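# Sort coloured parcels into matching trays with eight arms

## Task

Place every parcel inside the tray that matches its colour, lying flat on that tray's floor.

## Robot and tools

Robots: eight identical i2rt Big YAM arms, arm1 to arm8. Each has six joints, a two-finger gripper and a wrist camera (armN_cam_wrist). Eight fixed room cameras, cam_arm1 to cam_arm8, are not carried by any arm. The feet sit along two rows (arm1-arm4 near y=-0.61, arm5-arm8 near y=+0.63), each foot facing its own +x. Work surfaces under the arms are at z=+0.720. The hand reaches roughly 1.0 m from the joint1 axis.

Frame: one shared scene frame, origin on the floor, +z up, metres. The hand point lies between the finger pads, about 1 cm short of the tips. Fingers point along the hand's +z and open along its y. Printed hand positions can be off, more at long reach. hand_target is the pose the current joint targets would give.

Tool move: keys are arm1..arm8 plus cameras. An arm left out gets nothing new (its lines appear under "as last shown" with status "not commanded"). Each arm's part may hold:
- joints: an object of absolute joint targets by name. Ranges: joint1_rad -2.879..2.879 (turn about foot, positive counter-clockwise from above, 0 = along foot's +x); joint2_rad 0..3.141 (shoulder, 0 = upper arm back, positive lifts and swings forward); joint3_rad 0..3.019 (elbow, 0 = folded); joint4_rad -1.692..1.57 (hand pitch, positive tips fingers up); joint5_rad -1.57..1.57 (side swing, positive to the arm's right); joint6_rad -2.094..2.094 (roll, positive clockwise seen from behind); gripper_m 0..0.093 (fingertip gap in metres). These are positions, not offsets.
- target: one list of 7 numbers [x, y, z, qw, qx, qy, qz], an absolute hand pose in the scene frame (metres, unit quaternion wxyz). The hand travels a straight line from hand_target toward it. With target, joints may only contain gripper_m.
- speed: top path speed in m/s, 0.002..0.5, default 0.25; only valid with target. Rotation is capped at twice that in rad/s.
All motions in one call start together; all hand paths finish together, paced by the slowest. Paths last 0.5-10 s; no action exceeds 15 s. The controller clips each step to 100 mm and 20 degrees from the measured hand, so hands lag, stray, can overshoot speed near full stretch, and often end a centimetre or more off. Paths don't avoid obstacles or other arms. Unknown keys make a call invalid; out-of-range values get it refused, and a refusal cancels the rest of that reply's move/wait/finished_scene calls.
cameras: list of camera names, ["all"] or omitted = all, [] = none.

Results: per-arm joint_positions, joint velocities ("within noise" when still), joint torques (arm joints only; numbers 3 and 4 wrap at ±28 N m), hand and hand_target, joint_status/hand_status, on_its_own, and a "move" line such as "move: arm1 done; arm2 time_out". Status words: done; off_target (rested away, may still push); time_out (joint keeps a nearby target and pushes; send its reported position to relax it); not_followed / "joint command not followed" / "pose unreachable" (a self/other-arm clearance check held the targets back; gripper still acts; robot may retry later). "held at" in on_its_own is a target, not a reading. "pictures" lists image order. Done tolerances: joints 1-6 ±0.045, 0.14, 0.09, 0.055, 0.03, 0.035 rad; gripper ±0.003 m.

wait {seconds 0..10, cameras}: nothing new is commanded; returns state and images.
zoom_image {camera, region [x0,y0,x1,y1] pixels, at most 504x504}: closer look at a camera's newest image (only cameras in the latest images; images are 672x504).
finished_scene {scene: 1 or 2}: ends the scene irreversibly; later calls go to the next scene, whose task its result gives. There are two scenes.

Gripper: gripping a hard part reads up to 0.005 m below its width; empty and shut reads 0-0.002. Full force (about 50-64 N per pad) comes from about 0.005 m below first-contact reading; soft things crush more at smaller targets. Release by commanding well above the reading.

Caution: arms never stop on contact and keep pushing; hard robot-robot pressing ends the scene, hard hits may. Clearance checks still let fingers, housings and wrist cameras of two arms collide. Pushing, holding loads or stretching heats motors; MOTOR HOT appears at 85 °C, and at 100 °C the arm goes limp for 30-60 s (OVER-TEMPERATURE FAULT, keys read "limit_stop_at_motor_heat"; resend targets). Don't drop parcels, release them while moving, slam, or knock anything out of the work area (ends the scene). Loose objects may occasionally get a brief external push. The result must hold on its own after finished_scene. The scene keeps running while the operator thinks, holding the last command; "Time used" tracks elapsed time, and faster, smoother, lower-effort solutions are better.

Each tool is called after "Emit:" as name(argument=value, ...) on one line, values as JSON.

## Session

Emit:
move(cameras=["cam_arm1","cam_arm2","cam_arm3","cam_arm4","cam_arm5","cam_arm6","cam_arm7","cam_arm8"])

Scene clock: 0.00 s.
Joint torques (N m): no reading
Heat: arm1: hottest joint1_rad 32 °C; arm2: hottest joint2_rad 29 °C; arm3: hottest joint1_rad 31 °C; arm4: hottest gripper 32 °C; arm5: hottest joint6_rad 30 °C; arm6: hottest joint2_rad 30 °C; arm7: hottest joint5_rad 29 °C; arm8: hottest joint1_rad 31 °C.
Joint velocities: within noise
arm1.joint_positions: joint1_rad=-0.028 joint2_rad=+0.521 joint3_rad=+1.431 joint4_rad=-1.508 joint5_rad=+0.032 joint6_rad=-0.133 gripper_m=+0.09396
arm1.joint_status: not commanded
arm1.hand: x=-2.0073 y=-0.6778 z=+1.3083 quat_wxyz=(-0.446, -0.145, -0.870, +0.152) (m; scene frame)
arm1.hand_target: x=-2.0101 y=-0.6764 z=+1.3161 quat_wxyz=(-0.454, -0.145, -0.865, +0.155) (m; scene frame)
arm1.hand_status: not commanded
arm2.joint_positions: joint1_rad=+0.020 joint2_rad=+0.528 joint3_rad=+1.425 joint4_rad=-1.340 joint5_rad=+0.175 joint6_rad=+0.036 gripper_m=+0.09396
arm2.joint_status: not commanded
arm2.hand: x=-0.9859 y=-0.4872 z=+1.3715 quat_wxyz=(-0.230, +0.778, -0.324, -0.487) (m; scene frame)
arm2.hand_target: x=-0.9833 y=-0.4891 z=+1.3817 quat_wxyz=(-0.232, +0.772, -0.322, -0.497) (m; scene frame)
arm2.hand_status: not commanded
arm3.joint_positions: joint1_rad=+0.084 joint2_rad=+0.623 joint3_rad=+1.443 joint4_rad=-1.225 joint5_rad=+0.214 joint6_rad=-0.288 gripper_m=+0.09396
arm3.joint_status: not commanded
arm3.hand: x=+0.2458 y=-0.4641 z=+1.3420 quat_wxyz=(-0.302, +0.818, -0.155, -0.465) (m; scene frame)
arm3.hand_target: x=+0.2487 y=-0.4659 z=+1.3553 quat_wxyz=(-0.306, +0.809, -0.155, -0.477) (m; scene frame)
arm3.hand_status: not commanded
arm4.joint_positions: joint1_rad=+0.299 joint2_rad=+0.615 joint3_rad=+1.406 joint4_rad=-1.263 joint5_rad=-0.166 joint6_rad=-0.115 gripper_m=+0.09396
arm4.joint_status: not commanded
arm4.hand: x=+1.7423 y=-0.3720 z=+1.3161 quat_wxyz=(-0.394, +0.570, -0.636, -0.340) (m; scene frame)
arm4.hand_target: x=+1.7413 y=-0.3753 z=+1.3284 quat_wxyz=(-0.404, +0.566, -0.630, -0.346) (m; scene frame)
arm4.hand_status: not commanded
arm5.joint_positions: joint1_rad=-0.422 joint2_rad=+0.625 joint3_rad=+1.427 joint4_rad=-1.371 joint5_rad=+0.120 joint6_rad=-0.097 gripper_m=+0.09396
arm5.joint_status: not commanded
arm5.hand: x=+2.0004 y=+0.7998 z=+1.3402 quat_wxyz=(-0.234, +0.830, -0.279, -0.422) (m; scene frame)
arm5.hand_target: x=+2.0022 y=+0.7982 z=+1.3527 quat_wxyz=(-0.238, +0.823, -0.277, -0.434) (m; scene frame)
arm5.hand_status: not commanded
arm6.joint_positions: joint1_rad=+0.075 joint2_rad=+0.549 joint3_rad=+1.411 joint4_rad=-1.315 joint5_rad=-0.143 joint6_rad=+0.201 gripper_m=+0.09396
arm6.joint_status: not commanded
arm6.hand: x=+1.0364 y=+0.5443 z=+1.3862 quat_wxyz=(-0.531, -0.272, -0.802, +0.030) (m; scene frame)
arm6.hand_target: x=+1.0336 y=+0.5460 z=+1.3993 quat_wxyz=(-0.544, -0.268, -0.794, +0.033) (m; scene frame)
arm6.hand_status: not commanded
arm7.joint_positions: joint1_rad=-0.146 joint2_rad=+0.496 joint3_rad=+1.379 joint4_rad=-1.460 joint5_rad=-0.022 joint6_rad=+0.046 gripper_m=+0.09396
arm7.joint_status: not commanded
arm7.hand: x=-0.3012 y=+0.4957 z=+1.3304 quat_wxyz=(-0.447, -0.351, -0.807, +0.162) (m; scene frame)
arm7.hand_target: x=-0.3031 y=+0.4977 z=+1.3404 quat_wxyz=(-0.457, -0.348, -0.801, +0.166) (m; scene frame)
arm7.hand_status: not commanded
arm8.joint_positions: joint1_rad=-0.237 joint2_rad=+0.447 joint3_rad=+1.428 joint4_rad=-1.458 joint5_rad=-0.190 joint6_rad=-0.420 gripper_m=+0.09396
arm8.joint_status: not commanded
arm8.hand: x=-1.7428 y=+0.5401 z=+1.3190 quat_wxyz=(-0.160, -0.687, -0.503, +0.499) (m; scene frame)
arm8.hand_target: x=-1.7406 y=+0.5420 z=+1.3271 quat_wxyz=(-0.161, -0.682, -0.500, +0.508) (m; scene frame)
arm8.hand_status: not commanded
pictures: cam_arm1, cam_arm2, cam_arm3, cam_arm4, cam_arm5, cam_arm6, cam_arm7, cam_arm8

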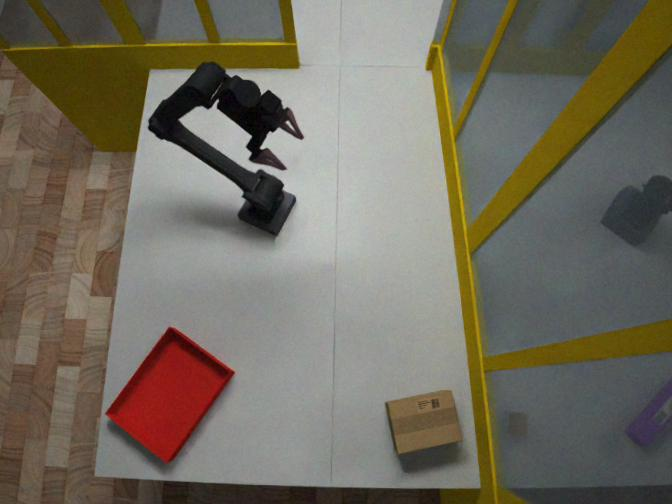

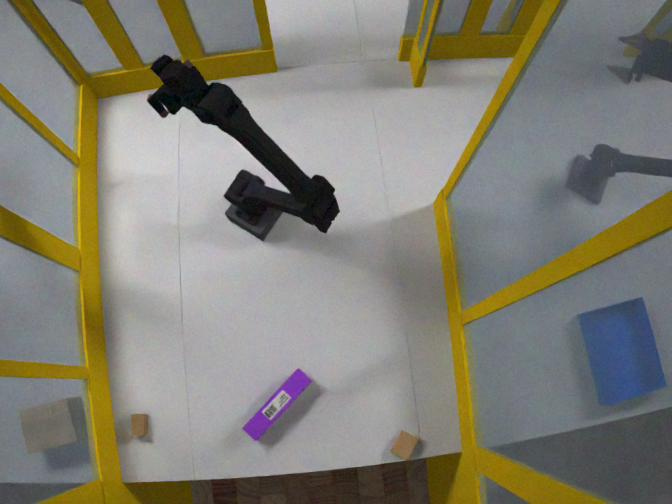

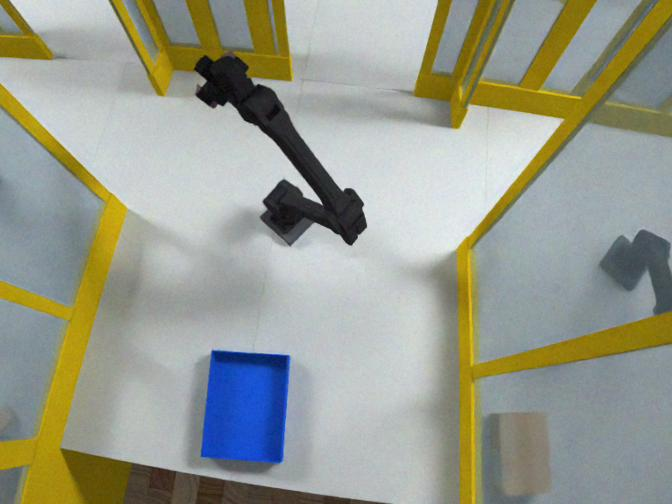

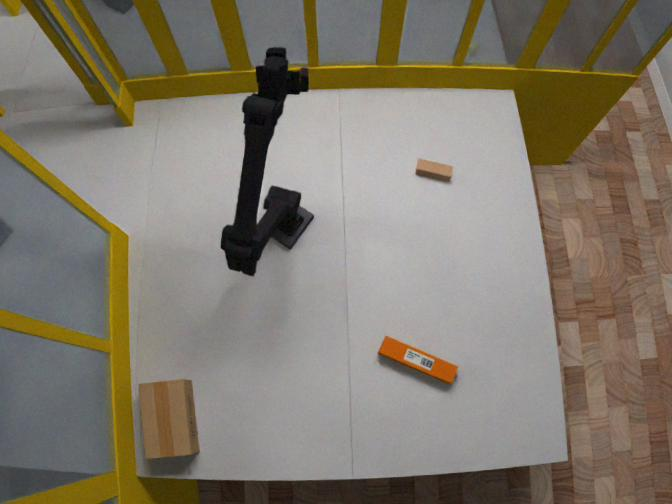

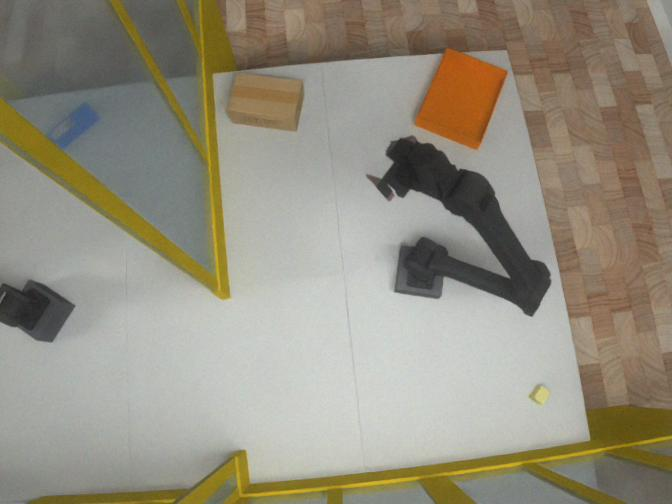

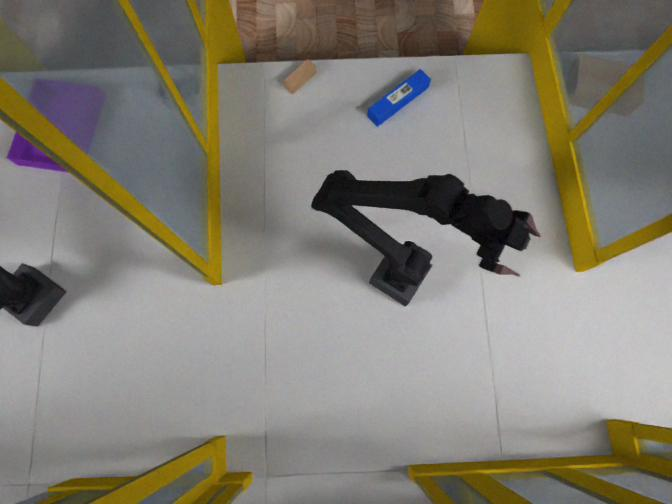

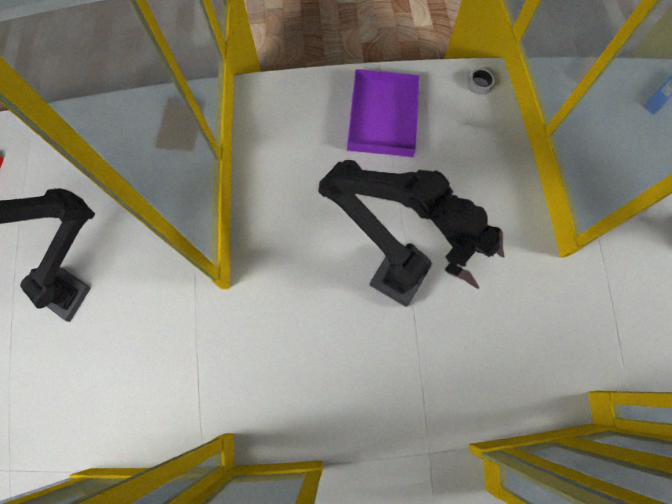

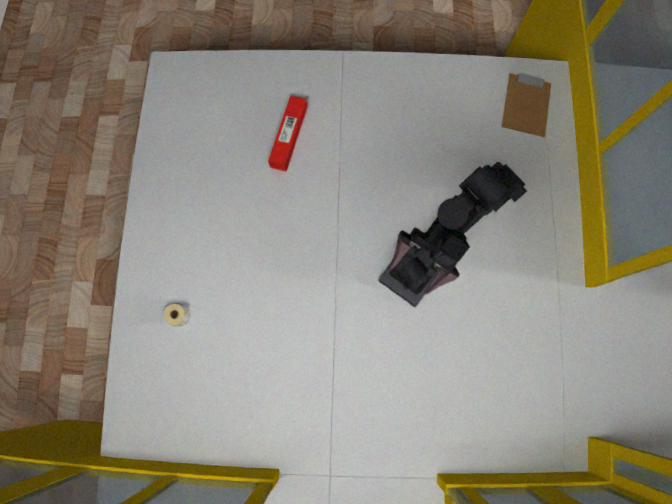

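Emit:
move(arm8={"joints":{"joint1_rad":-1.83,"joint5_rad":0,"joint6_rad":0,"gripper_m":0.093}}, arm2={"joints":{"joint1_rad":2.248,"joint5_rad":0,"joint6_rad":0,"gripper_m":0.093}}, arm4={"joints":{"joint1_rad":-1.824,"joint5_rad":0,"joint6_rad":0,"gripper_m":0.093}}, arm6={"joints":{"joint1_rad":2.119,"joint5_rad":0,"joint6_rad":0,"gripper_m":0.093}}, cameras=[])

Emit:
move(arm8={"target":[-2.075,1.14,0.97,0,0.641,-0.768,0],"speed":0.3}, arm2={"target":[-0.842,-1.277,0.97,0,0.934,0.358,0],"speed":0.3}, arm4={"target":[2.135,-1.147,0.97,0,0.199,0.98,0],"speed":0.3}, arm6={"target":[0.905,1.377,0.97,0,0.3665,-0.93,0],"speed":0.3}, cameras=["arm8_cam_wrist","arm2_cam_wrist","arm4_cam_wrist","arm6_cam_wrist"])

Scene clock: 69.90 s.
Joint torques (N m): arm1=[1.32 4.25 7.87 1.73 0.09 0.01] | arm2=[0.73 3.72 8.13 2.19 -0.08 -0.2] | arm3=[-0.56 0.73 9.95 1.68 -0.05 -0.01] | arm4=[-1.44 2.37 10.8 1.96 -0.06 0.11] | arm5=[-0.85 3.14 7.41 1.85 -0.12 -0.06] | arm6=[0.03 3.66 9.13 1.73 0.1 -0.17] | arm7=[-0.26 2.32 9.78 1.46 -0.08 0.11] | arm8=[1.2 6.18 8.54 1.42 -0.03 0.03]
Heat: arm1: hottest joint1_rad 31 °C; arm2: hottest joint3_rad 32 °C; arm3: hottest joint1_rad 31 °C; arm4: hottest joint3_rad 38 °C; arm5: hottest joint3_rad 33 °C; arm6: hottest joint2_rad 30 °C; arm7: hottest joint3_rad 36 °C; arm8: hottest joint1_rad 30 °C.
move: arm2 done; arm4 done; arm6 done; arm8 done
Joint velocities: within noise
arm1, arm3, arm5, arm7: as last shown
arm2.joint_positions: joint1_rad=+2.241 joint2_rad=+0.528 joint3_rad=+1.425 joint4_rad=-1.340 joint5_rad=+0.002 joint6_rad=+0.014 gripper_m=+0.09310
arm2.joint_status: all done
arm2.hand: x=-0.8530 y=-0.8132 z=+1.3700 quat_wxyz=(+0.381, +0.600, +0.596, -0.374) (m; scene frame)
arm2.hand_target: x=-0.8514 y=-0.8100 z=+1.3802 quat_wxyz=(+0.388, +0.588, +0.598, -0.382) (m; scene frame)
arm2.hand_status: not commanded
arm4.joint_positions: joint1_rad=-1.808 joint2_rad=+0.615 joint3_rad=+1.406 joint4_rad=-1.263 joint5_rad=+0.000 joint6_rad=-0.007 gripper_m=+0.09312
arm4.joint_status: all done
arm4.hand: x=+1.8509 y=-0.7870 z=+1.3178 quat_wxyz=(-0.471, -0.347, -0.779, +0.224) (m; scene frame)
arm4.hand_target: x=+1.8458 y=-0.7867 z=+1.3301 quat_wxyz=(-0.481, -0.353, -0.768, +0.231) (m; scene frame)
arm4.hand_status: not commanded
arm6.joint_positions: joint1_rad=+2.110 joint2_rad=+0.549 joint3_rad=+1.411 joint4_rad=-1.315 joint5_rad=-0.002 joint6_rad=+0.007 gripper_m=+0.09315
arm6.joint_status: all done
arm6.hand: x=+0.8667 y=+0.8318 z=+1.3855 quat_wxyz=(-0.388, +0.574, -0.624, -0.362) (m; scene frame)
arm6.hand_target: x=+0.8649 y=+0.8287 z=+1.3986 quat_wxyz=(-0.397, +0.573, -0.614, -0.371) (m; scene frame)
arm6.hand_status: not commanded
arm8.joint_positions: joint1_rad=-1.822 joint2_rad=+0.447 joint3_rad=+1.428 joint4_rad=-1.458 joint5_rad=-0.002 joint6_rad=-0.008 gripper_m=+0.09310
arm8.joint_status: all done
arm8.hand: x=-1.7531 y=+0.7623 z=+1.3173 quat_wxyz=(+0.217, -0.779, +0.352, +0.472) (m; scene frame)
arm8.hand_target: x=-1.7501 y=+0.7610 z=+1.3255 quat_wxyz=(+0.221, -0.771, +0.356, +0.480) (m; scene frame)
arm8.hand_status: not commanded
pictures: none
No camera images: "cameras" was empty.

Scene clock: 73.37 s.
Joint torques (N m): arm1=[1.14 4.72 7.84 1.65 0.09 0.01] | arm2=[-0.15 -23.59 12.14 0.12 -0.07 0.11] | arm3=[-0.56 0.85 9.96 1.69 -0.06 -0.01] | arm4=[0.85 -19.14 15.13 -0.16 -0.02 -0.01] | arm5=[-0.5 3.14 7.45 1.63 -0.07 -0.05] | arm6=[-1.26 -19.08 13.11 -0.13 0.03 0.01] | arm7=[-0.26 2.37 9.77 1.48 -0.07 0.11] | arm8=[1.14 -19.19 14.31 -0.57 -0.14 0.04]
Heat: arm1: hottest joint1_rad 31 °C; arm2: hottest joint3_rad 33 °C; arm3: hottest joint1_rad 31 °C; arm4: hottest joint3_rad 39 °C; arm5: hottest joint3_rad 33 °C; arm6: hottest joint2_rad 30 °C; arm7: hottest joint3_rad 36 °C; arm8: hottest joint1_rad 30 °C.
move: arm2 off_target; arm4 off_target; arm6 off_target; arm8 off_target
Joint velocities: within noise
arm1, arm3, arm5, arm7: as last shown
arm2.joint_positions: joint1_rad=+2.255 joint2_rad=+2.089 joint3_rad=+2.033 joint4_rad=-1.546 joint5_rad=+0.003 joint6_rad=+0.843 gripper_m=+0.09310
arm2.joint_status: not commanded
arm2.hand: x=-0.8399 y=-1.2650 z=+0.9552 quat_wxyz=(-0.016, +0.930, +0.367, +0.004) (m; scene frame)
arm2.hand_target: x=-0.8420 y=-1.2762 z=+0.9701 quat_wxyz=(+0.001, +0.934, +0.358, +0.000) (m; scene frame)
arm2.hand_status: off_target (0.019 m and 2.2 deg from the pose sent, 0.613 m and 78.7 deg at the start)
arm4.joint_positions: joint1_rad=-1.849 joint2_rad=+2.210 joint3_rad=+2.350 joint4_rad=-1.684 joint5_rad=-0.018 joint6_rad=-0.472 gripper_m=+0.09312
arm4.joint_status: not commanded
arm4.hand: x=+2.1208 y=-1.1448 z=+0.9550 quat_wxyz=(-0.011, -0.211, -0.977, +0.007) (m; scene frame)
arm4.hand_target: x=+2.1342 y=-1.1457 z=+0.9694 quat_wxyz=(-0.024, -0.199, -0.979, +0.020) (m; scene frame)
arm4.hand_status: off_target (0.021 m and 2.0 deg from the pose sent, 0.576 m and 67.3 deg at the start; a joint's target at an end of its range on 29 of 104 steps)
arm6.joint_positions: joint1_rad=+2.126 joint2_rad=+2.444 joint3_rad=+2.607 joint4_rad=-1.698 joint5_rad=+0.002 joint6_rad=+0.738 gripper_m=+0.09315
arm6.joint_status: not commanded
arm6.hand: x=+0.8979 y=+1.3681 z=+0.9549 quat_wxyz=(-0.009, +0.375, -0.927, -0.015) (m; scene frame)
arm6.hand_target: x=+0.9050 y=+1.3755 z=+0.9696 quat_wxyz=(-0.016, +0.367, -0.930, -0.033) (m; scene frame)
arm6.hand_status: off_target (0.019 m and 2.3 deg from the pose sent, 0.686 m and 75.4 deg at the start; a joint's target at an end of its range on 25 of 104 steps)
arm8.joint_positions: joint1_rad=-1.821 joint2_rad=+2.026 joint3_rad=+2.051 joint4_rad=-1.618 joint5_rad=+0.004 joint6_rad=+0.879 gripper_m=+0.09310
arm8.joint_status: not commanded
arm8.hand: x=-2.0702 y=+1.1291 z=+0.9613 quat_wxyz=(+0.002, -0.647, +0.763, -0.011) (m; scene frame)
arm8.hand_target: x=-2.0746 y=+1.1395 z=+0.9699 quat_wxyz=(+0.000, -0.641, +0.768, +0.000) (m; scene frame)
arm8.hand_status: off_target (0.015 m and 1.6 deg from the pose sent, 0.606 m and 79.5 deg at the start)
pictures: arm2_cam_wrist, arm4_cam_wrist, arm6_cam_wrist, arm8_cam_wrist
camera_calibration:
arm2_cam_wrist: T_world_to_cam=[[-0.67882, 0.733266, 0.0390525, 0.318916], [0.603546, 0.526858, 0.598459, 0.606174], [0.418254, 0.429816, -0.800201, 1.77991], [0, 0, 0, 1]] pos_world=[-0.893822, -1.31825, 1.04906]
arm4_cam_wrist: T_world_to_cam=[[-0.399392, -0.916521, 0.0218099, -0.225606], [-0.753984, 0.34191, 0.560898, 1.45951], [-0.521531, 0.207573, -0.827598, 2.25889], [0, 0, 0, 1]] pos_world=[2.18843, -1.17468, 1.05574]
arm6_cam_wrist: T_world_to_cam=[[0.700924, -0.71307, -0.0153679, 0.359425], [-0.588544, -0.590421, 0.552285, 0.814646], [-0.402891, -0.378065, -0.833514, 1.79919], [0, 0, 0, 1]] pos_world=[0.952405, 1.41749, 1.05526]
arm8_cam_wrist: T_world_to_cam=[[0.985487, -0.169504, 0.00920161, 2.22367], [-0.14096, -0.786923, 0.600735, 0.0234379], [-0.094586, -0.593314, -0.799395, 1.36311], [0, 0, 0, 1]] pos_world=[-2.05916, 1.20412, 1.05512]

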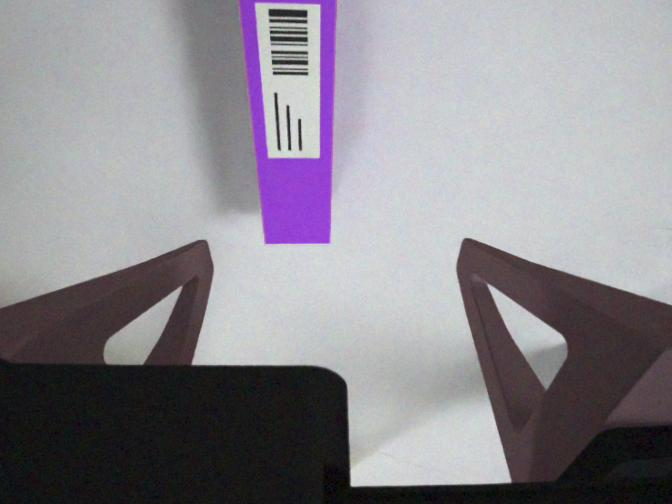

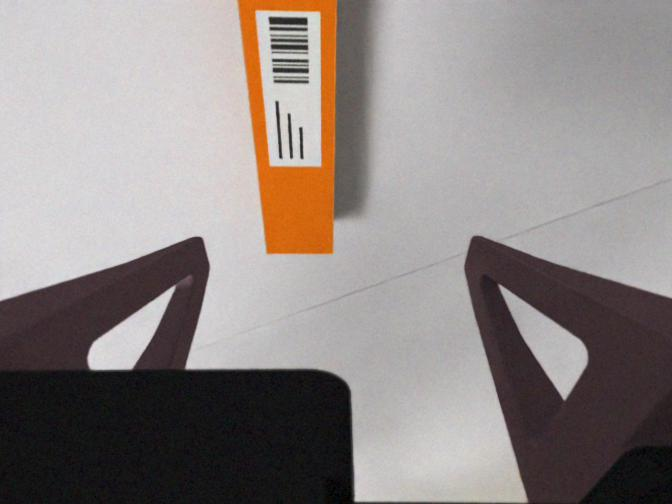

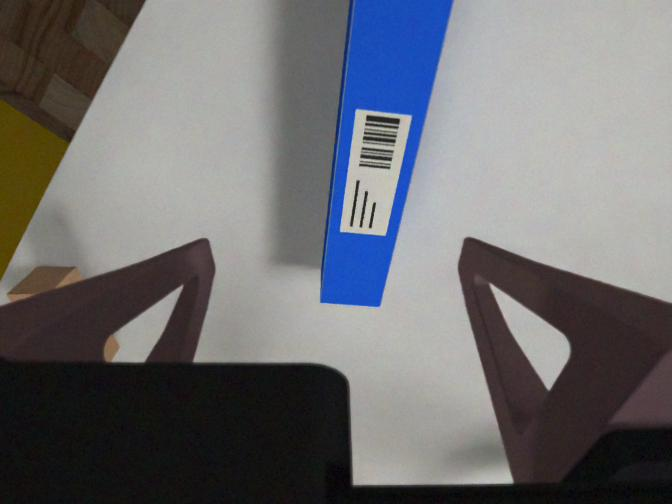

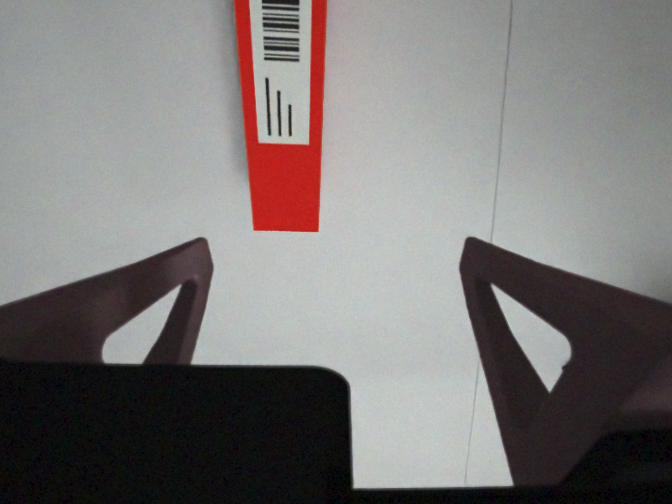

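Emit:
move(arm8={"target":[-2.107,1.162,0.87,0,0.6225,-0.7826,0],"speed":0.2}, arm2={"target":[-0.832,-1.300,0.87,0,0.9357,0.3527,0],"speed":0.2}, arm4={"target":[2.152,-1.133,0.87,0,0.2088,0.978,0],"speed":0.2}, arm6={"target":[0.891,1.323,0.87,0,0.3297,-0.9441,0],"speed":0.2}, cameras=["arm8_cam_wrist","arm2_cam_wrist","arm4_cam_wrist","arm6_cam_wrist"])

Scene clock: 122.73 s.
Joint torques (N m): arm1=[1.55 4.84 7.94 1.77 0.1 0.02] | arm2=[0.73 -25.64 8.62 0.91 -0.07 0.09] | arm3=[-0.56 0.91 9.99 1.7 -0.06 -0.01] | arm4=[0.62 -18.9 10.29 0.75 -0.06 0.12] | arm5=[-1.32 2.84 7.5 1.85 -0.09 -0.04] | arm6=[-0.26 -21.19 8.29 0.44 0.1 0.02] | arm7=[-0.21 2.2 9.77 1.43 -0.07 0.1] | arm8=[2.43 -21.83 11.26 0.14 -0.12 0.04]
Heat: arm1: hottest joint1_rad 31 °C; arm2: hottest joint3_rad 39 °C; arm3: hottest joint1_rad 30 °C; arm4: hottest joint3_rad 49 °C; arm5: hottest joint3_rad 34 °C; arm6: hottest joint3_rad 37 °C; arm7: hottest joint3_rad 38 °C; arm8: hottest joint3_rad 38 °C.
move: arm2 done; arm4 off_target; arm6 off_target; arm8 done
Joint velocities: within noise
arm1, arm3, arm5, arm7: as last shown
arm2.joint_positions: joint1_rad=+2.259 joint2_rad=+2.211 joint3_rad=+2.006 joint4_rad=-1.386 joint5_rad=+0.003 joint6_rad=+0.868 gripper_m=+0.09310
arm2.joint_status: not commanded
arm2.hand: x=-0.8369 y=-1.2940 z=+0.8667 quat_wxyz=(-0.011, +0.934, +0.357, +0.002) (m; scene frame)
arm2.hand_target: x=-0.8319 y=-1.2999 z=+0.8702 quat_wxyz=(+0.000, +0.936, +0.353, +0.000) (m; scene frame)
arm2.hand_status: done (0.008 m and 1.4 deg from the pose sent, 0.092 m and 2.6 deg at the start)
arm4.joint_positions: joint1_rad=-1.813 joint2_rad=+2.244 joint3_rad=+2.223 joint4_rad=-1.541 joint5_rad=-0.016 joint6_rad=-0.437 gripper_m=+0.09312
arm4.joint_status: not commanded
arm4.hand: x=+2.1440 y=-1.1357 z=+0.8837 quat_wxyz=(-0.003, -0.210, -0.978, +0.002) (m; scene frame)
arm4.hand_target: x=+2.1516 y=-1.1328 z=+0.8700 quat_wxyz=(+0.000, -0.209, -0.978, +0.000) (m; scene frame)
arm4.hand_status: off_target (0.016 m and 0.5 deg from the pose sent, 0.092 m and 1.6 deg at the start)
arm6.joint_positions: joint1_rad=+2.126 joint2_rad=+2.316 joint3_rad=+2.086 joint4_rad=-1.387 joint5_rad=+0.000 joint6_rad=+0.832 gripper_m=+0.09315
arm6.joint_status: not commanded
arm6.hand: x=+0.8941 y=+1.3159 z=+0.8471 quat_wxyz=(+0.009, +0.332, -0.943, +0.021) (m; scene frame)
arm6.hand_target: x=+0.8910 y=+1.3227 z=+0.8701 quat_wxyz=(+0.000, +0.330, -0.944, +0.000) (m; scene frame)
arm6.hand_status: off_target (0.024 m and 2.7 deg from the pose sent, 0.096 m and 6.0 deg at the start)
arm8.joint_positions: joint1_rad=-1.819 joint2_rad=+2.171 joint3_rad=+2.051 joint4_rad=-1.468 joint5_rad=+0.004 joint6_rad=+0.941 gripper_m=+0.09310
arm8.joint_status: not commanded
arm8.hand: x=-2.0981 y=+1.1588 z=+0.8704 quat_wxyz=(+0.002, -0.623, +0.782, -0.009) (m; scene frame)
arm8.hand_target: x=-2.1069 y=+1.1618 z=+0.8700 quat_wxyz=(+0.000, -0.623, +0.783, +0.000) (m; scene frame)
arm8.hand_status: done (0.009 m and 1.0 deg from the pose sent, 0.104 m and 3.8 deg at the start)
pictures: arm2_cam_wrist, arm4_cam_wrist, arm6_cam_wrist, arm8_cam_wrist
camera_calibration:
arm2_cam_wrist: T_world_to_cam=[[-0.662426, 0.748481, 0.0311028, 0.386057], [0.615147, 0.519788, 0.592802, 0.678102], [0.427534, 0.41182, -0.804747, 1.70872], [0, 0, 0, 1]] pos_world=[-0.891935, -1.34511, 0.961101]
arm4_cam_wrist: T_world_to_cam=[[-0.398394, -0.917104, 0.0142613, -0.202575], [-0.747144, 0.333503, 0.574936, 1.47731], [-0.532032, 0.218395, -0.818074, 2.23647], [0, 0, 0, 1]] pos_world=[2.21293, -1.1669, 0.98313]
arm6_cam_wrist: T_world_to_cam=[[0.631401, -0.774383, 0.0407942, 0.418415], [-0.634938, -0.48607, 0.600491, 0.704502], [-0.445181, -0.405052, -0.79859, 1.73186], [0, 0, 0, 1]] pos_world=[0.95412, 1.36795, 0.942932]
arm8_cam_wrist: T_world_to_cam=[[0.973593, -0.228214, 0.00587836, 2.30301], [-0.186428, -0.779942, 0.597441, -0.00304836], [-0.131759, -0.58276, -0.801891, 1.21736], [0, 0, 0, 1]] pos_world=[-2.08236, 1.23263, 0.964478]

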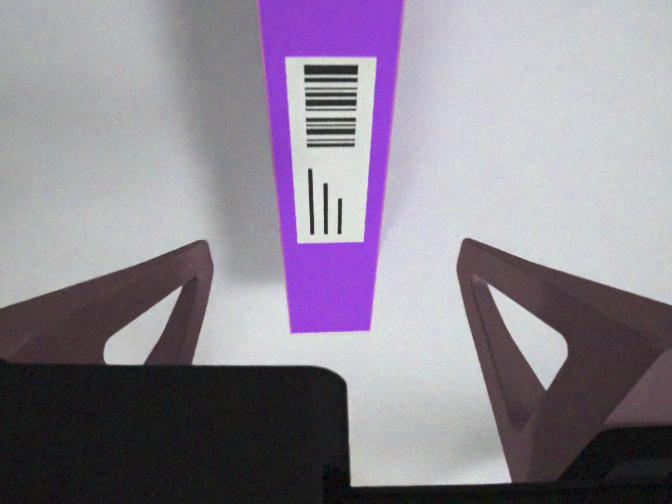

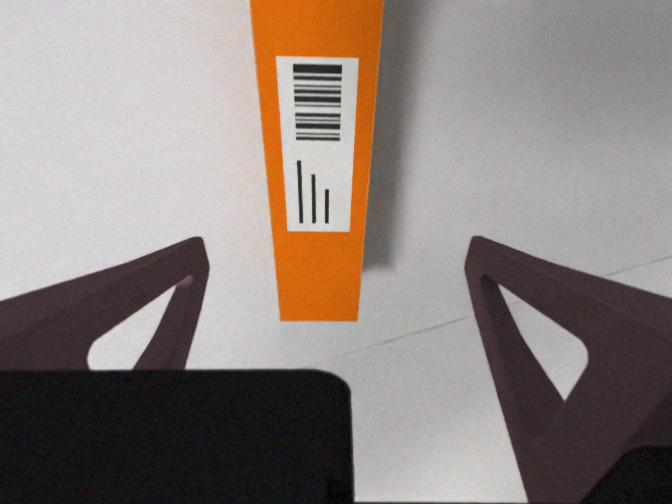

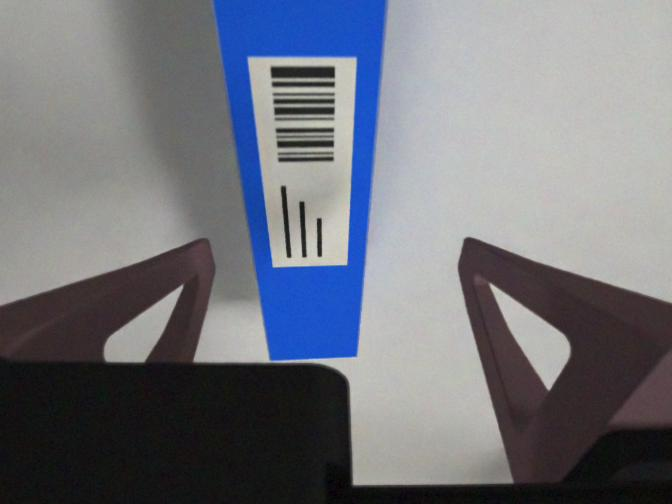

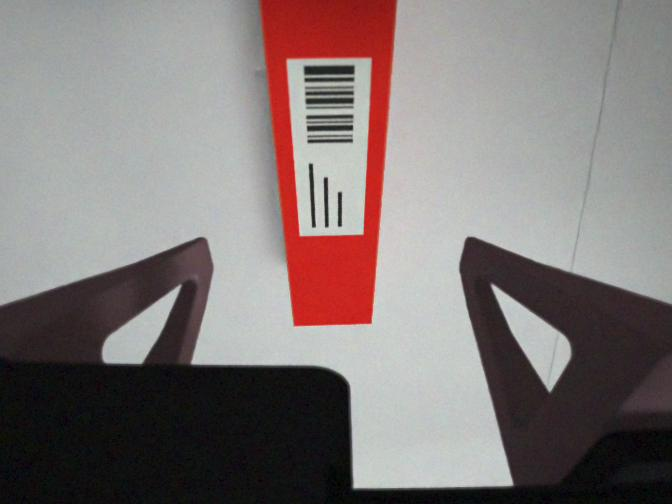

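Emit:
move(arm8={"target":[-2.110,1.154,0.756,0,0.6225,-0.7826,0],"speed":0.15}, arm2={"target":[-0.824,-1.288,0.757,0,0.9357,0.3527,0],"speed":0.15}, arm4={"target":[2.146,-1.125,0.748,0,0.2088,0.978,0],"speed":0.15}, arm6={"target":[0.870,1.321,0.775,0,0.3297,-0.9441,0],"speed":0.15}, arm1={"joints":{"joint1_rad":1.445,"joint5_rad":0,"joint6_rad":0}}, cameras=["arm8_cam_wrist","arm6_cam_wrist"])

Scene clock: 151.93 s.
Joint torques (N m): arm1=[2.78 4.37 8.02 1.78 0.03 0.09] | arm2=[0.73 -25 7.47 0.94 -0.05 0.09] | arm3=[-0.73 0.79 9.96 1.66 -0.07 -0.02] | arm4=[0.97 -18.96 9.78 0.73 -0.06 0.11] | arm5=[-0.97 3.19 7.38 1.74 -0.09 -0.03] | arm6=[0.15 -18.2 8.23 0.54 0.11 0.01] | arm7=[-0.38 2.32 9.76 1.46 -0.08 0.1] | arm8=[2.61 -21.42 9.25 0.24 -0.11 0.04]
Heat: arm1: hottest joint1_rad 31 °C; arm2: hottest joint2_rad 38 °C; arm3: hottest joint1_rad 30 °C; arm4: hottest joint3_rad 43 °C; arm5: hottest joint3_rad 34 °C; arm6: hottest joint2_rad 35 °C; arm7: hottest joint3_rad 39 °C; arm8: hottest joint3_rad 37 °C.
move: arm1 done; arm2 done; arm4 off_target; arm6 done; arm8 off_target
Joint velocities: within noise
arm1.joint_positions: joint1_rad=+1.432 joint2_rad=+0.521 joint3_rad=+1.431 joint4_rad=-1.508 joint5_rad=+0.001 joint6_rad=-0.008 gripper_m=+0.09398
arm1.joint_status: all done
arm1.hand: x=-2.0646 y=-0.4614 z=+1.3058 quat_wxyz=(-0.410, +0.432, -0.773, -0.219) (m; scene frame)
arm1.hand_target: x=-2.0682 y=-0.4626 z=+1.3137 quat_wxyz=(-0.415, +0.432, -0.767, -0.228) (m; scene frame)
arm1.hand_status: not commanded
arm2.joint_positions: joint1_rad=+2.272 joint2_rad=+2.279 joint3_rad=+1.835 joint4_rad=-1.134 joint5_rad=+0.003 joint6_rad=+0.881 gripper_m=+0.09310
arm2.joint_status: not commanded
arm2.hand: x=-0.8285 y=-1.2854 z=+0.7605 quat_wxyz=(-0.004, +0.934, +0.357, +0.000) (m; scene frame)
arm2.hand_target: x=-0.8240 y=-1.2879 z=+0.7570 quat_wxyz=(+0.000, +0.936, +0.353, +0.000) (m; scene frame)
arm2.hand_status: done (0.006 m and 0.7 deg from the pose sent, 0.110 m and 1.4 deg at the start)
arm3, arm5, arm7: as last shown
arm4.joint_positions: joint1_rad=-1.813 joint2_rad=+2.289 joint3_rad=+1.976 joint4_rad=-1.250 joint5_rad=-0.016 joint6_rad=-0.433 gripper_m=+0.09312
arm4.joint_status: not commanded
arm4.hand: x=+2.1377 y=-1.1312 z=+0.7608 quat_wxyz=(-0.003, -0.212, -0.977, +0.002) (m; scene frame)
arm4.hand_target: x=+2.1457 y=-1.1249 z=+0.7482 quat_wxyz=(+0.000, -0.209, -0.978, +0.000) (m; scene frame)
arm4.hand_status: off_target (0.016 m and 0.6 deg from the pose sent, 0.136 m and 0.5 deg at the start)
arm6.joint_positions: joint1_rad=+2.152 joint2_rad=+2.358 joint3_rad=+1.970 joint4_rad=-1.196 joint5_rad=+0.000 joint6_rad=+0.862 gripper_m=+0.09315
arm6.joint_status: not commanded
arm6.hand: x=+0.8763 y=+1.3163 z=+0.7766 quat_wxyz=(+0.002, +0.330, -0.944, +0.006) (m; scene frame)
arm6.hand_target: x=+0.8701 y=+1.3210 z=+0.7751 quat_wxyz=(+0.000, +0.330, -0.944, +0.000) (m; scene frame)
arm6.hand_status: done (0.008 m and 0.7 deg from the pose sent, 0.076 m and 2.7 deg at the start)
arm8.joint_positions: joint1_rad=-1.809 joint2_rad=+2.237 joint3_rad=+1.889 joint4_rad=-1.217 joint5_rad=+0.004 joint6_rad=+0.952 gripper_m=+0.09310
arm8.joint_status: not commanded
arm8.hand: x=-2.1050 y=+1.1566 z=+0.7672 quat_wxyz=(+0.001, -0.623, +0.782, +0.003) (m; scene frame)
arm8.hand_target: x=-2.1098 y=+1.1537 z=+0.7560 quat_wxyz=(+0.000, -0.623, +0.783, +0.000) (m; scene frame)
arm8.hand_status: off_target (0.013 m and 0.4 deg from the pose sent, 0.115 m and 1.0 deg at the start)
pictures: arm6_cam_wrist, arm8_cam_wrist
camera_calibration:
arm6_cam_wrist: T_world_to_cam=[[0.627773, -0.778235, 0.0158564, 0.460553], [-0.638749, -0.503399, 0.581885, 0.776291], [-0.444861, -0.375419, -0.813117, 1.6398], [0, 0, 0, 1]] pos_world=[0.936213, 1.36481, 0.87433]
arm8_cam_wrist: T_world_to_cam=[[0.973276, -0.229282, -0.012767, 2.32473], [-0.178398, -0.789947, 0.586649, 0.0922916], [-0.144593, -0.568694, -0.809741, 1.09516], [0, 0, 0, 1]] pos_world=[-2.08778, 1.22873, 0.862332]

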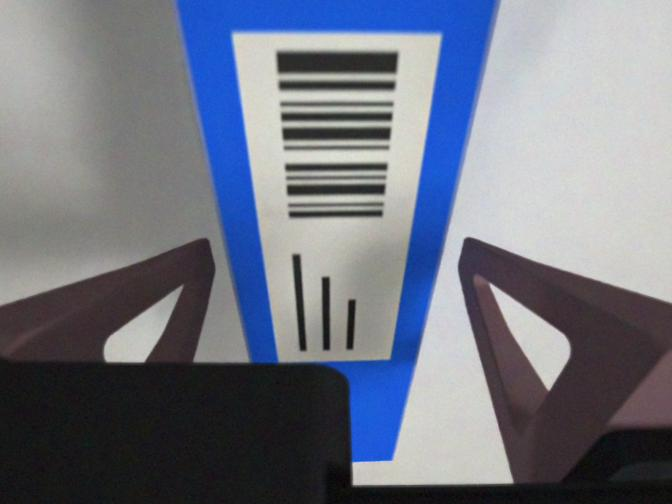

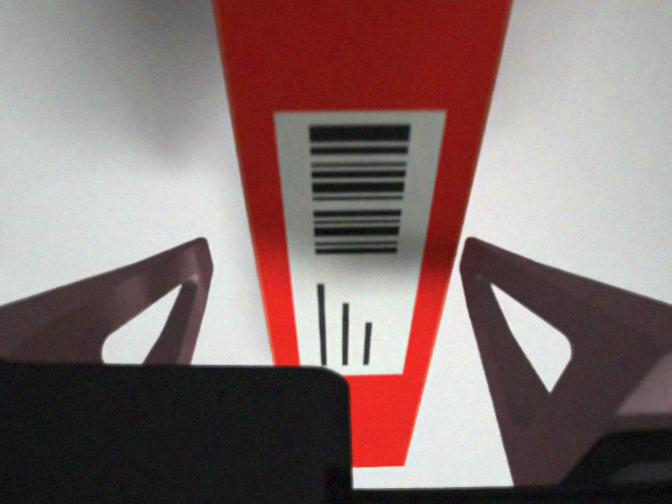

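Emit:
move(arm8={"target":[-2.107,1.152,0.736,0,0.6225,-0.7826,0],"speed":0.1}, arm2={"target":[-0.824,-1.288,0.744,0,0.9357,0.3527,0],"speed":0.1}, arm4={"target":[2.146,-1.123,0.733,0,0.2088,0.978,0],"speed":0.1}, arm6={"target":[0.868,1.319,0.746,0,0.3297,-0.9441,0],"speed":0.1}, cameras=[])

Emit:
move(arm8={"joints":{"gripper_m":0.03}}, arm2={"joints":{"gripper_m":0.03}}, arm4={"joints":{"gripper_m":0.03}}, arm6={"joints":{"gripper_m":0.03}}, cameras=["arm8_cam_wrist","arm2_cam_wrist","arm4_cam_wrist","arm6_cam_wrist"])

Scene clock: 166.57 s.
Joint torques (N m): arm1=[2.37 4.54 8.03 1.73 0.03 0.09] | arm2=[0.67 -24.12 6.89 0.94 -0.05 0.09] | arm3=[-0.56 0.85 9.96 1.73 -0.06 -0.01] | arm4=[1.03 -18.26 9.13 0.79 -0.06 0.11] | arm5=[-0.5 3.19 7.56 1.83 -0.07 -0.07] | arm6=[0.15 -18.2 7.8 0.55 0.11 0] | arm7=[-0.21 2.26 9.78 1.42 -0.08 0.09] | arm8=[2.32 -20.54 8.49 0.31 -0.11 0.03]
Heat: arm1: hottest joint1_rad 31 °C; arm2: hottest joint2_rad 36 °C; arm3: hottest joint1_rad 30 °C; arm4: hottest joint3_rad 41 °C; arm5: hottest joint3_rad 34 °C; arm6: hottest joint2_rad 36 °C; arm7: hottest joint3_rad 39 °C; arm8: hottest joint3_rad 36 °C.
move: arm2 off_target; arm4 off_target; arm6 done; arm8 off_target
Joint velocities: within noise
arm1, arm3, arm5, arm7: as last shown
arm1.hand_target: x=-2.0682 y=-0.4627 z=+1.3137 quat_wxyz=(-0.415, +0.432, -0.767, -0.228) (m; scene frame)
arm2.joint_positions: joint1_rad=+2.272 joint2_rad=+2.285 joint3_rad=+1.835 joint4_rad=-1.111 joint5_rad=+0.003 joint6_rad=+0.881 gripper_m=+0.09310
arm2.joint_status: not commanded
arm2.hand: x=-0.8283 y=-1.2902 z=+0.7570 quat_wxyz=(+0.004, +0.934, +0.357, -0.003) (m; scene frame)
arm2.hand_target: x=-0.8241 y=-1.2877 z=+0.7441 quat_wxyz=(+0.000, +0.936, +0.353, +0.000) (m; scene frame)
arm2.hand_status: off_target (0.014 m and 0.8 deg from the pose sent, 0.017 m and 0.7 deg at the start)
arm4.joint_positions: joint1_rad=-1.812 joint2_rad=+2.291 joint3_rad=+1.962 joint4_rad=-1.218 joint5_rad=-0.016 joint6_rad=-0.431 gripper_m=+0.09312
arm4.joint_status: not commanded
arm4.hand: x=+2.1398 y=-1.1326 z=+0.7548 quat_wxyz=(-0.010, -0.213, -0.977, +0.007) (m; scene frame)
arm4.hand_target: x=+2.1453 y=-1.1227 z=+0.7335 quat_wxyz=(+0.000, -0.209, -0.978, +0.000) (m; scene frame)
arm4.hand_status: off_target (0.025 m and 1.4 deg from the pose sent, 0.030 m and 0.6 deg at the start)
arm6.joint_positions: joint1_rad=+2.154 joint2_rad=+2.385 joint3_rad=+1.947 joint4_rad=-1.141 joint5_rad=+0.000 joint6_rad=+0.865 gripper_m=+0.09315
arm6.joint_status: not commanded
arm6.hand: x=+0.8744 y=+1.3156 z=+0.7501 quat_wxyz=(+0.002, +0.330, -0.944, +0.004) (m; scene frame)
arm6.hand_target: x=+0.8681 y=+1.3188 z=+0.7460 quat_wxyz=(+0.000, +0.330, -0.944, +0.000) (m; scene frame)
arm6.hand_status: done (0.008 m and 0.5 deg from the pose sent, 0.032 m and 0.7 deg at the start)
arm8.joint_positions: joint1_rad=-1.809 joint2_rad=+2.238 joint3_rad=+1.861 joint4_rad=-1.171 joint5_rad=+0.004 joint6_rad=+0.953 gripper_m=+0.09310
arm8.joint_status: not commanded
arm8.hand: x=-2.1054 y=+1.1570 z=+0.7562 quat_wxyz=(+0.001, -0.623, +0.782, +0.011) (m; scene frame)
arm8.hand_target: x=-2.1066 y=+1.1516 z=+0.7364 quat_wxyz=(+0.000, -0.623, +0.783, +0.000) (m; scene frame)
arm8.hand_status: off_target (0.021 m and 1.3 deg from the pose sent, 0.032 m and 0.4 deg at the start)
pictures: none
No camera images: "cameras" was empty.

Scene clock: 167.20 s.
Joint torques (N m): arm1=[1.96 4.72 7.98 1.74 0.06 0.08] | arm2=[0.73 -24.12 6.9 0.94 -0.01 0.08] | arm3=[-0.67 0.91 9.98 1.69 -0.06 -0.01] | arm4=[1.03 -18.32 9.13 0.76 -0.05 0.11] | arm5=[-0.91 3.31 7.43 1.91 -0.09 -0.05] | arm6=[0.21 -18.02 7.82 0.51 0.12 0] | arm7=[-0.21 2.32 9.81 1.47 -0.08 0.1] | arm8=[2.49 -20.48 8.5 0.25 -0.11 0.01]
Heat: arm1: hottest joint1_rad 31 °C; arm2: hottest joint2_rad 36 °C; arm3: hottest joint1_rad 30 °C; arm4: hottest joint3_rad 41 °C; arm5: hottest joint3_rad 34 °C; arm6: hottest joint2_rad 36 °C; arm7: hottest joint3_rad 39 °C; arm8: hottest joint3_rad 36 °C.
move: arm2 off_target; arm4 off_target; arm6 off_target; arm8 off_target
Joint velocities: within noise
arm1, arm3, arm5, arm7: as last shown
arm2.joint_positions: joint1_rad=+2.272 joint2_rad=+2.285 joint3_rad=+1.835 joint4_rad=-1.110 joint5_rad=+0.002 joint6_rad=+0.881 gripper_m=+0.05874
arm2.joint_status: gripper_m off_target (ended at +0.05877, target +0.03000)
arm2.hand: x=-0.8282 y=-1.2904 z=+0.7570 quat_wxyz=(+0.005, +0.934, +0.357, -0.003) (m; scene frame)
arm2.hand_target: x=-0.8241 y=-1.2878 z=+0.7441 quat_wxyz=(+0.000, +0.936, +0.353, +0.000) (m; scene frame)
arm2.hand_status: not commanded
arm4.joint_positions: joint1_rad=-1.811 joint2_rad=+2.291 joint3_rad=+1.962 joint4_rad=-1.218 joint5_rad=-0.016 joint6_rad=-0.430 gripper_m=+0.05954
arm4.joint_status: gripper_m off_target (ended at +0.05957, target +0.03000)
arm4.hand: x=+2.1400 y=-1.1325 z=+0.7548 quat_wxyz=(-0.010, -0.213, -0.977, +0.007) (m; scene frame)
arm4.hand_target: x=+2.1454 y=-1.1227 z=+0.7335 quat_wxyz=(+0.000, -0.209, -0.978, +0.000) (m; scene frame)
arm4.hand_status: not commanded
arm6.joint_positions: joint1_rad=+2.155 joint2_rad=+2.385 joint3_rad=+1.947 joint4_rad=-1.139 joint5_rad=+0.000 joint6_rad=+0.866 gripper_m=+0.05971
arm6.joint_status: gripper_m off_target (ended at +0.05973, target +0.03000)
arm6.hand: x=+0.8741 y=+1.3158 z=+0.7501 quat_wxyz=(+0.001, +0.329, -0.944, +0.003) (m; scene frame)
arm6.hand_target: x=+0.8679 y=+1.3188 z=+0.7460 quat_wxyz=(+0.000, +0.330, -0.944, +0.000) (m; scene frame)
arm6.hand_status: not commanded
arm8.joint_positions: joint1_rad=-1.809 joint2_rad=+2.238 joint3_rad=+1.861 joint4_rad=-1.170 joint5_rad=+0.003 joint6_rad=+0.953 gripper_m=+0.05989
arm8.joint_status: gripper_m off_target (ended at +0.05991, target +0.03000)
arm8.hand: x=-2.1055 y=+1.1571 z=+0.7562 quat_wxyz=(+0.001, -0.623, +0.782, +0.011) (m; scene frame)
arm8.hand_target: x=-2.1067 y=+1.1516 z=+0.7364 quat_wxyz=(+0.000, -0.623, +0.783, +0.000) (m; scene frame)
arm8.hand_status: not commanded
pictures: arm2_cam_wrist, arm4_cam_wrist, arm6_cam_wrist, arm8_cam_wrist
camera_calibration:
arm2_cam_wrist: T_world_to_cam=[[-0.66246, 0.749076, 0.00564414, 0.412502], [0.614099, 0.538745, 0.576746, 0.771597], [0.428986, 0.385537, -0.816904, 1.5918], [0, 0, 0, 1]] pos_world=[-0.883429, -1.33839, 0.853002]
arm4_cam_wrist: T_world_to_cam=[[-0.403245, -0.914849, 0.0210805, -0.191617], [-0.751401, 0.344173, 0.562975, 1.57761], [-0.522293, 0.211177, -0.826205, 2.10537], [0, 0, 0, 1]] pos_world=[2.20777, -1.16288, 0.855349]
arm6_cam_wrist: T_world_to_cam=[[0.627175, -0.778789, 0.0118443, 0.46619], [-0.639266, -0.506008, 0.579047, 0.796138], [-0.444962, -0.370735, -0.815208, 1.61259], [0, 0, 0, 1]] pos_world=[0.934102, 1.36376, 0.848073]
arm8_cam_wrist: T_world_to_cam=[[0.972955, -0.229408, -0.0270294, 2.33547], [-0.171892, -0.797208, 0.578716, 0.127125], [-0.15431, -0.558419, -0.815081, 1.05816], [0, 0, 0, 1]] pos_world=[-2.08717, 1.22802, 0.852042]

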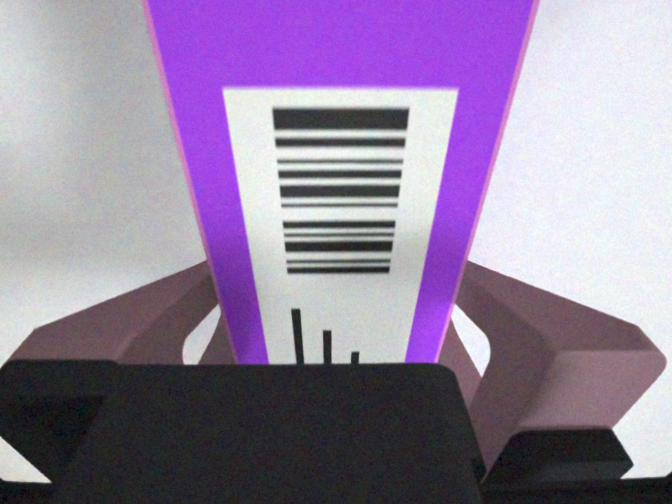

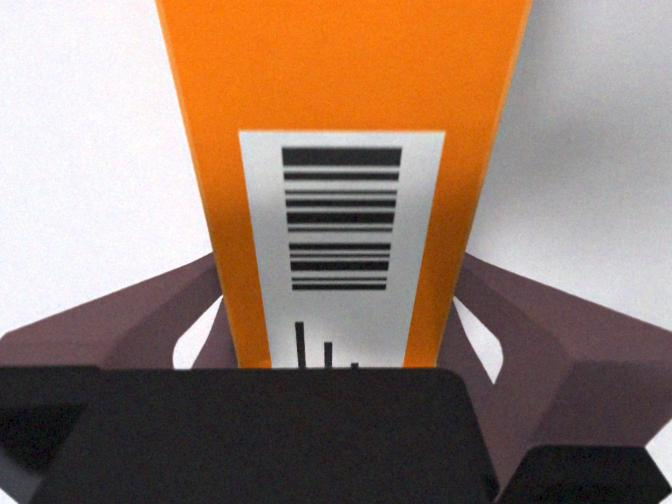

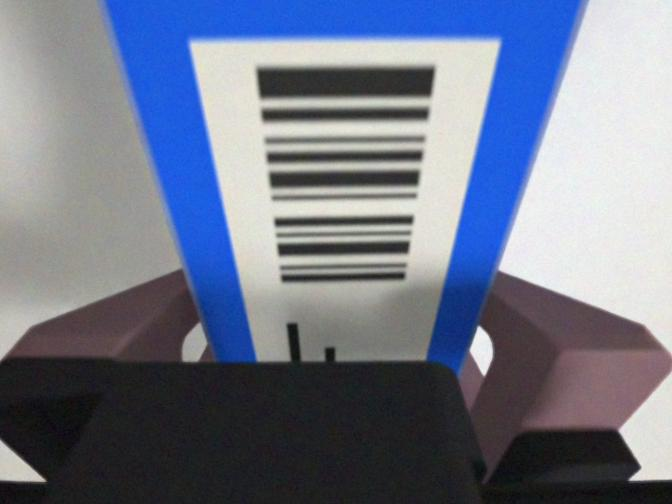

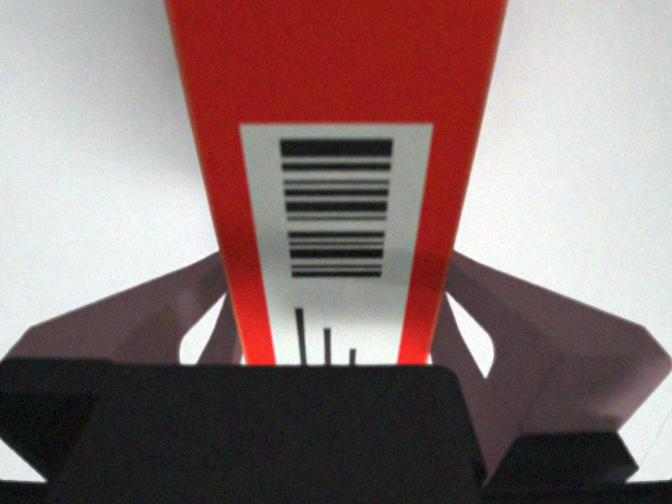

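Emit:
move(arm8={"target":[-1.966,1.0,0.92,0,0.6225,-0.7826,0],"speed":0.2}, arm2={"target":[-0.836,-1.082,0.92,0,0.9357,0.3527,0],"speed":0.2}, arm4={"target":[1.99,-0.959,0.92,0,0.2088,0.978,0],"speed":0.2}, arm6={"target":[0.866,1.087,0.92,0,0.3297,-0.9441,0],"speed":0.2}, cameras=["cam_arm4","cam_arm6"])

Scene clock: 226.43 s.
Joint torques (N m): arm1=[2.32 4.54 7.94 1.73 0.04 0.08] | arm2=[0.21 -16.26 7.43 0.13 0.01 0.03] | arm3=[-0.67 0.73 9.99 1.7 -0.07 -0.01] | arm4=[-0.79 -12.1 9.46 -0.16 -0.07 -0.03] | arm5=[-0.44 2.96 7.61 1.66 -0.07 -0.08] | arm6=[-0.56 -12.1 7.68 -0.21 0.07 -0.09] | arm7=[-0.44 2.49 9.76 1.46 -0.09 0.1] | arm8=[1.79 -14.04 8.9 -0.59 -0.09 -0.04]
Heat: arm1: hottest joint3_rad 32 °C; arm2: hottest joint2_rad 36 °C; arm3: hottest joint1_rad 30 °C; arm4: hottest joint2_rad 42 °C; arm5: hottest joint3_rad 35 °C; arm6: hottest joint2_rad 38 °C; arm7: hottest joint3_rad 40 °C; arm8: hottest joint2_rad 42 °C.
move: arm2 done; arm4 done; arm6 off_target; arm8 done
Joint velocities: within noise
arm1.joint_positions: joint1_rad=+1.433 joint2_rad=+0.521 joint3_rad=+1.431 joint4_rad=-1.508 joint5_rad=+0.001 joint6_rad=-0.008 gripper_m=+0.09398
arm1.joint_status: not commanded
arm1.hand: x=-2.0646 y=-0.4613 z=+1.3058 quat_wxyz=(-0.410, +0.433, -0.773, -0.219) (m; scene frame)
arm1.hand_target: x=-2.0683 y=-0.4626 z=+1.3136 quat_wxyz=(-0.415, +0.432, -0.767, -0.228) (m; scene frame)
arm1.hand_status: not commanded
arm2.joint_positions: joint1_rad=+2.272 joint2_rad=+1.612 joint3_rad=+1.239 joint4_rad=-1.191 joint5_rad=+0.001 joint6_rad=+0.881 gripper_m=+0.05874
arm2.joint_status: not commanded
arm2.hand: x=-0.8362 y=-1.0854 z=+0.9179 quat_wxyz=(+0.003, +0.934, +0.357, -0.002) (m; scene frame)
arm2.hand_target: x=-0.8360 y=-1.0821 z=+0.9200 quat_wxyz=(+0.000, +0.936, +0.353, +0.000) (m; scene frame)
arm2.hand_status: done (0.004 m and 0.6 deg from the pose sent, 0.265 m and 0.8 deg at the start)
arm3, arm5, arm7: as last shown
arm4.joint_positions: joint1_rad=-1.811 joint2_rad=+1.581 joint3_rad=+1.324 joint4_rad=-1.304 joint5_rad=-0.016 joint6_rad=-0.436 gripper_m=+0.05954
arm4.joint_status: not commanded
arm4.hand: x=+1.9953 y=-0.9608 z=+0.9193 quat_wxyz=(-0.004, -0.210, -0.978, +0.003) (m; scene frame)
arm4.hand_target: x=+1.9900 y=-0.9590 z=+0.9200 quat_wxyz=(+0.000, -0.209, -0.978, +0.000) (m; scene frame)
arm4.hand_status: done (0.006 m and 0.6 deg from the pose sent, 0.283 m and 1.4 deg at the start)
arm6.joint_positions: joint1_rad=+2.155 joint2_rad=+1.647 joint3_rad=+1.201 joint4_rad=-1.140 joint5_rad=+0.001 joint6_rad=+0.866 gripper_m=+0.05971
arm6.joint_status: not commanded
arm6.hand: x=+0.8666 y=+1.0873 z=+0.9095 quat_wxyz=(+0.002, +0.329, -0.944, +0.007) (m; scene frame)
arm6.hand_target: x=+0.8659 y=+1.0869 z=+0.9198 quat_wxyz=(+0.000, +0.330, -0.944, +0.000) (m; scene frame)
arm6.hand_status: off_target (0.011 m and 0.9 deg from the pose sent, 0.285 m and 0.4 deg at the start)
arm8.joint_positions: joint1_rad=-1.809 joint2_rad=+1.585 joint3_rad=+1.314 joint4_rad=-1.295 joint5_rad=+0.003 joint6_rad=+0.953 gripper_m=+0.05989
arm8.joint_status: not commanded
arm8.hand: x=-1.9687 y=+1.0031 z=+0.9170 quat_wxyz=(+0.001, -0.623, +0.782, +0.002) (m; scene frame)
arm8.hand_target: x=-1.9661 y=+1.0000 z=+0.9200 quat_wxyz=(+0.000, -0.623, +0.783, +0.000) (m; scene frame)
arm8.hand_status: done (0.005 m and 0.3 deg from the pose sent, 0.266 m and 1.3 deg at the start)
pictures: cam_arm4, cam_arm6

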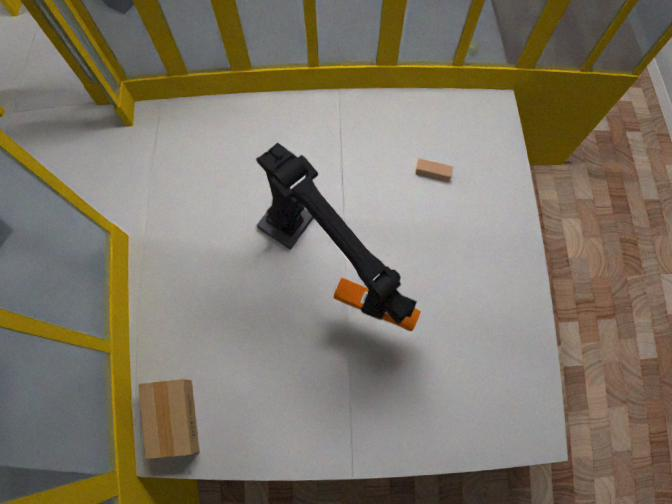

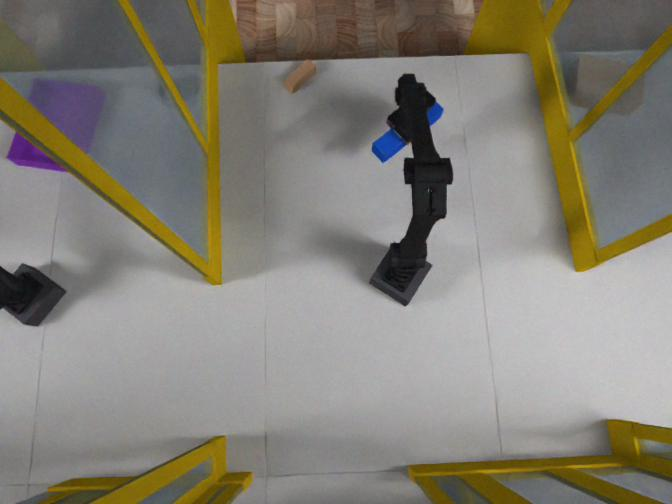

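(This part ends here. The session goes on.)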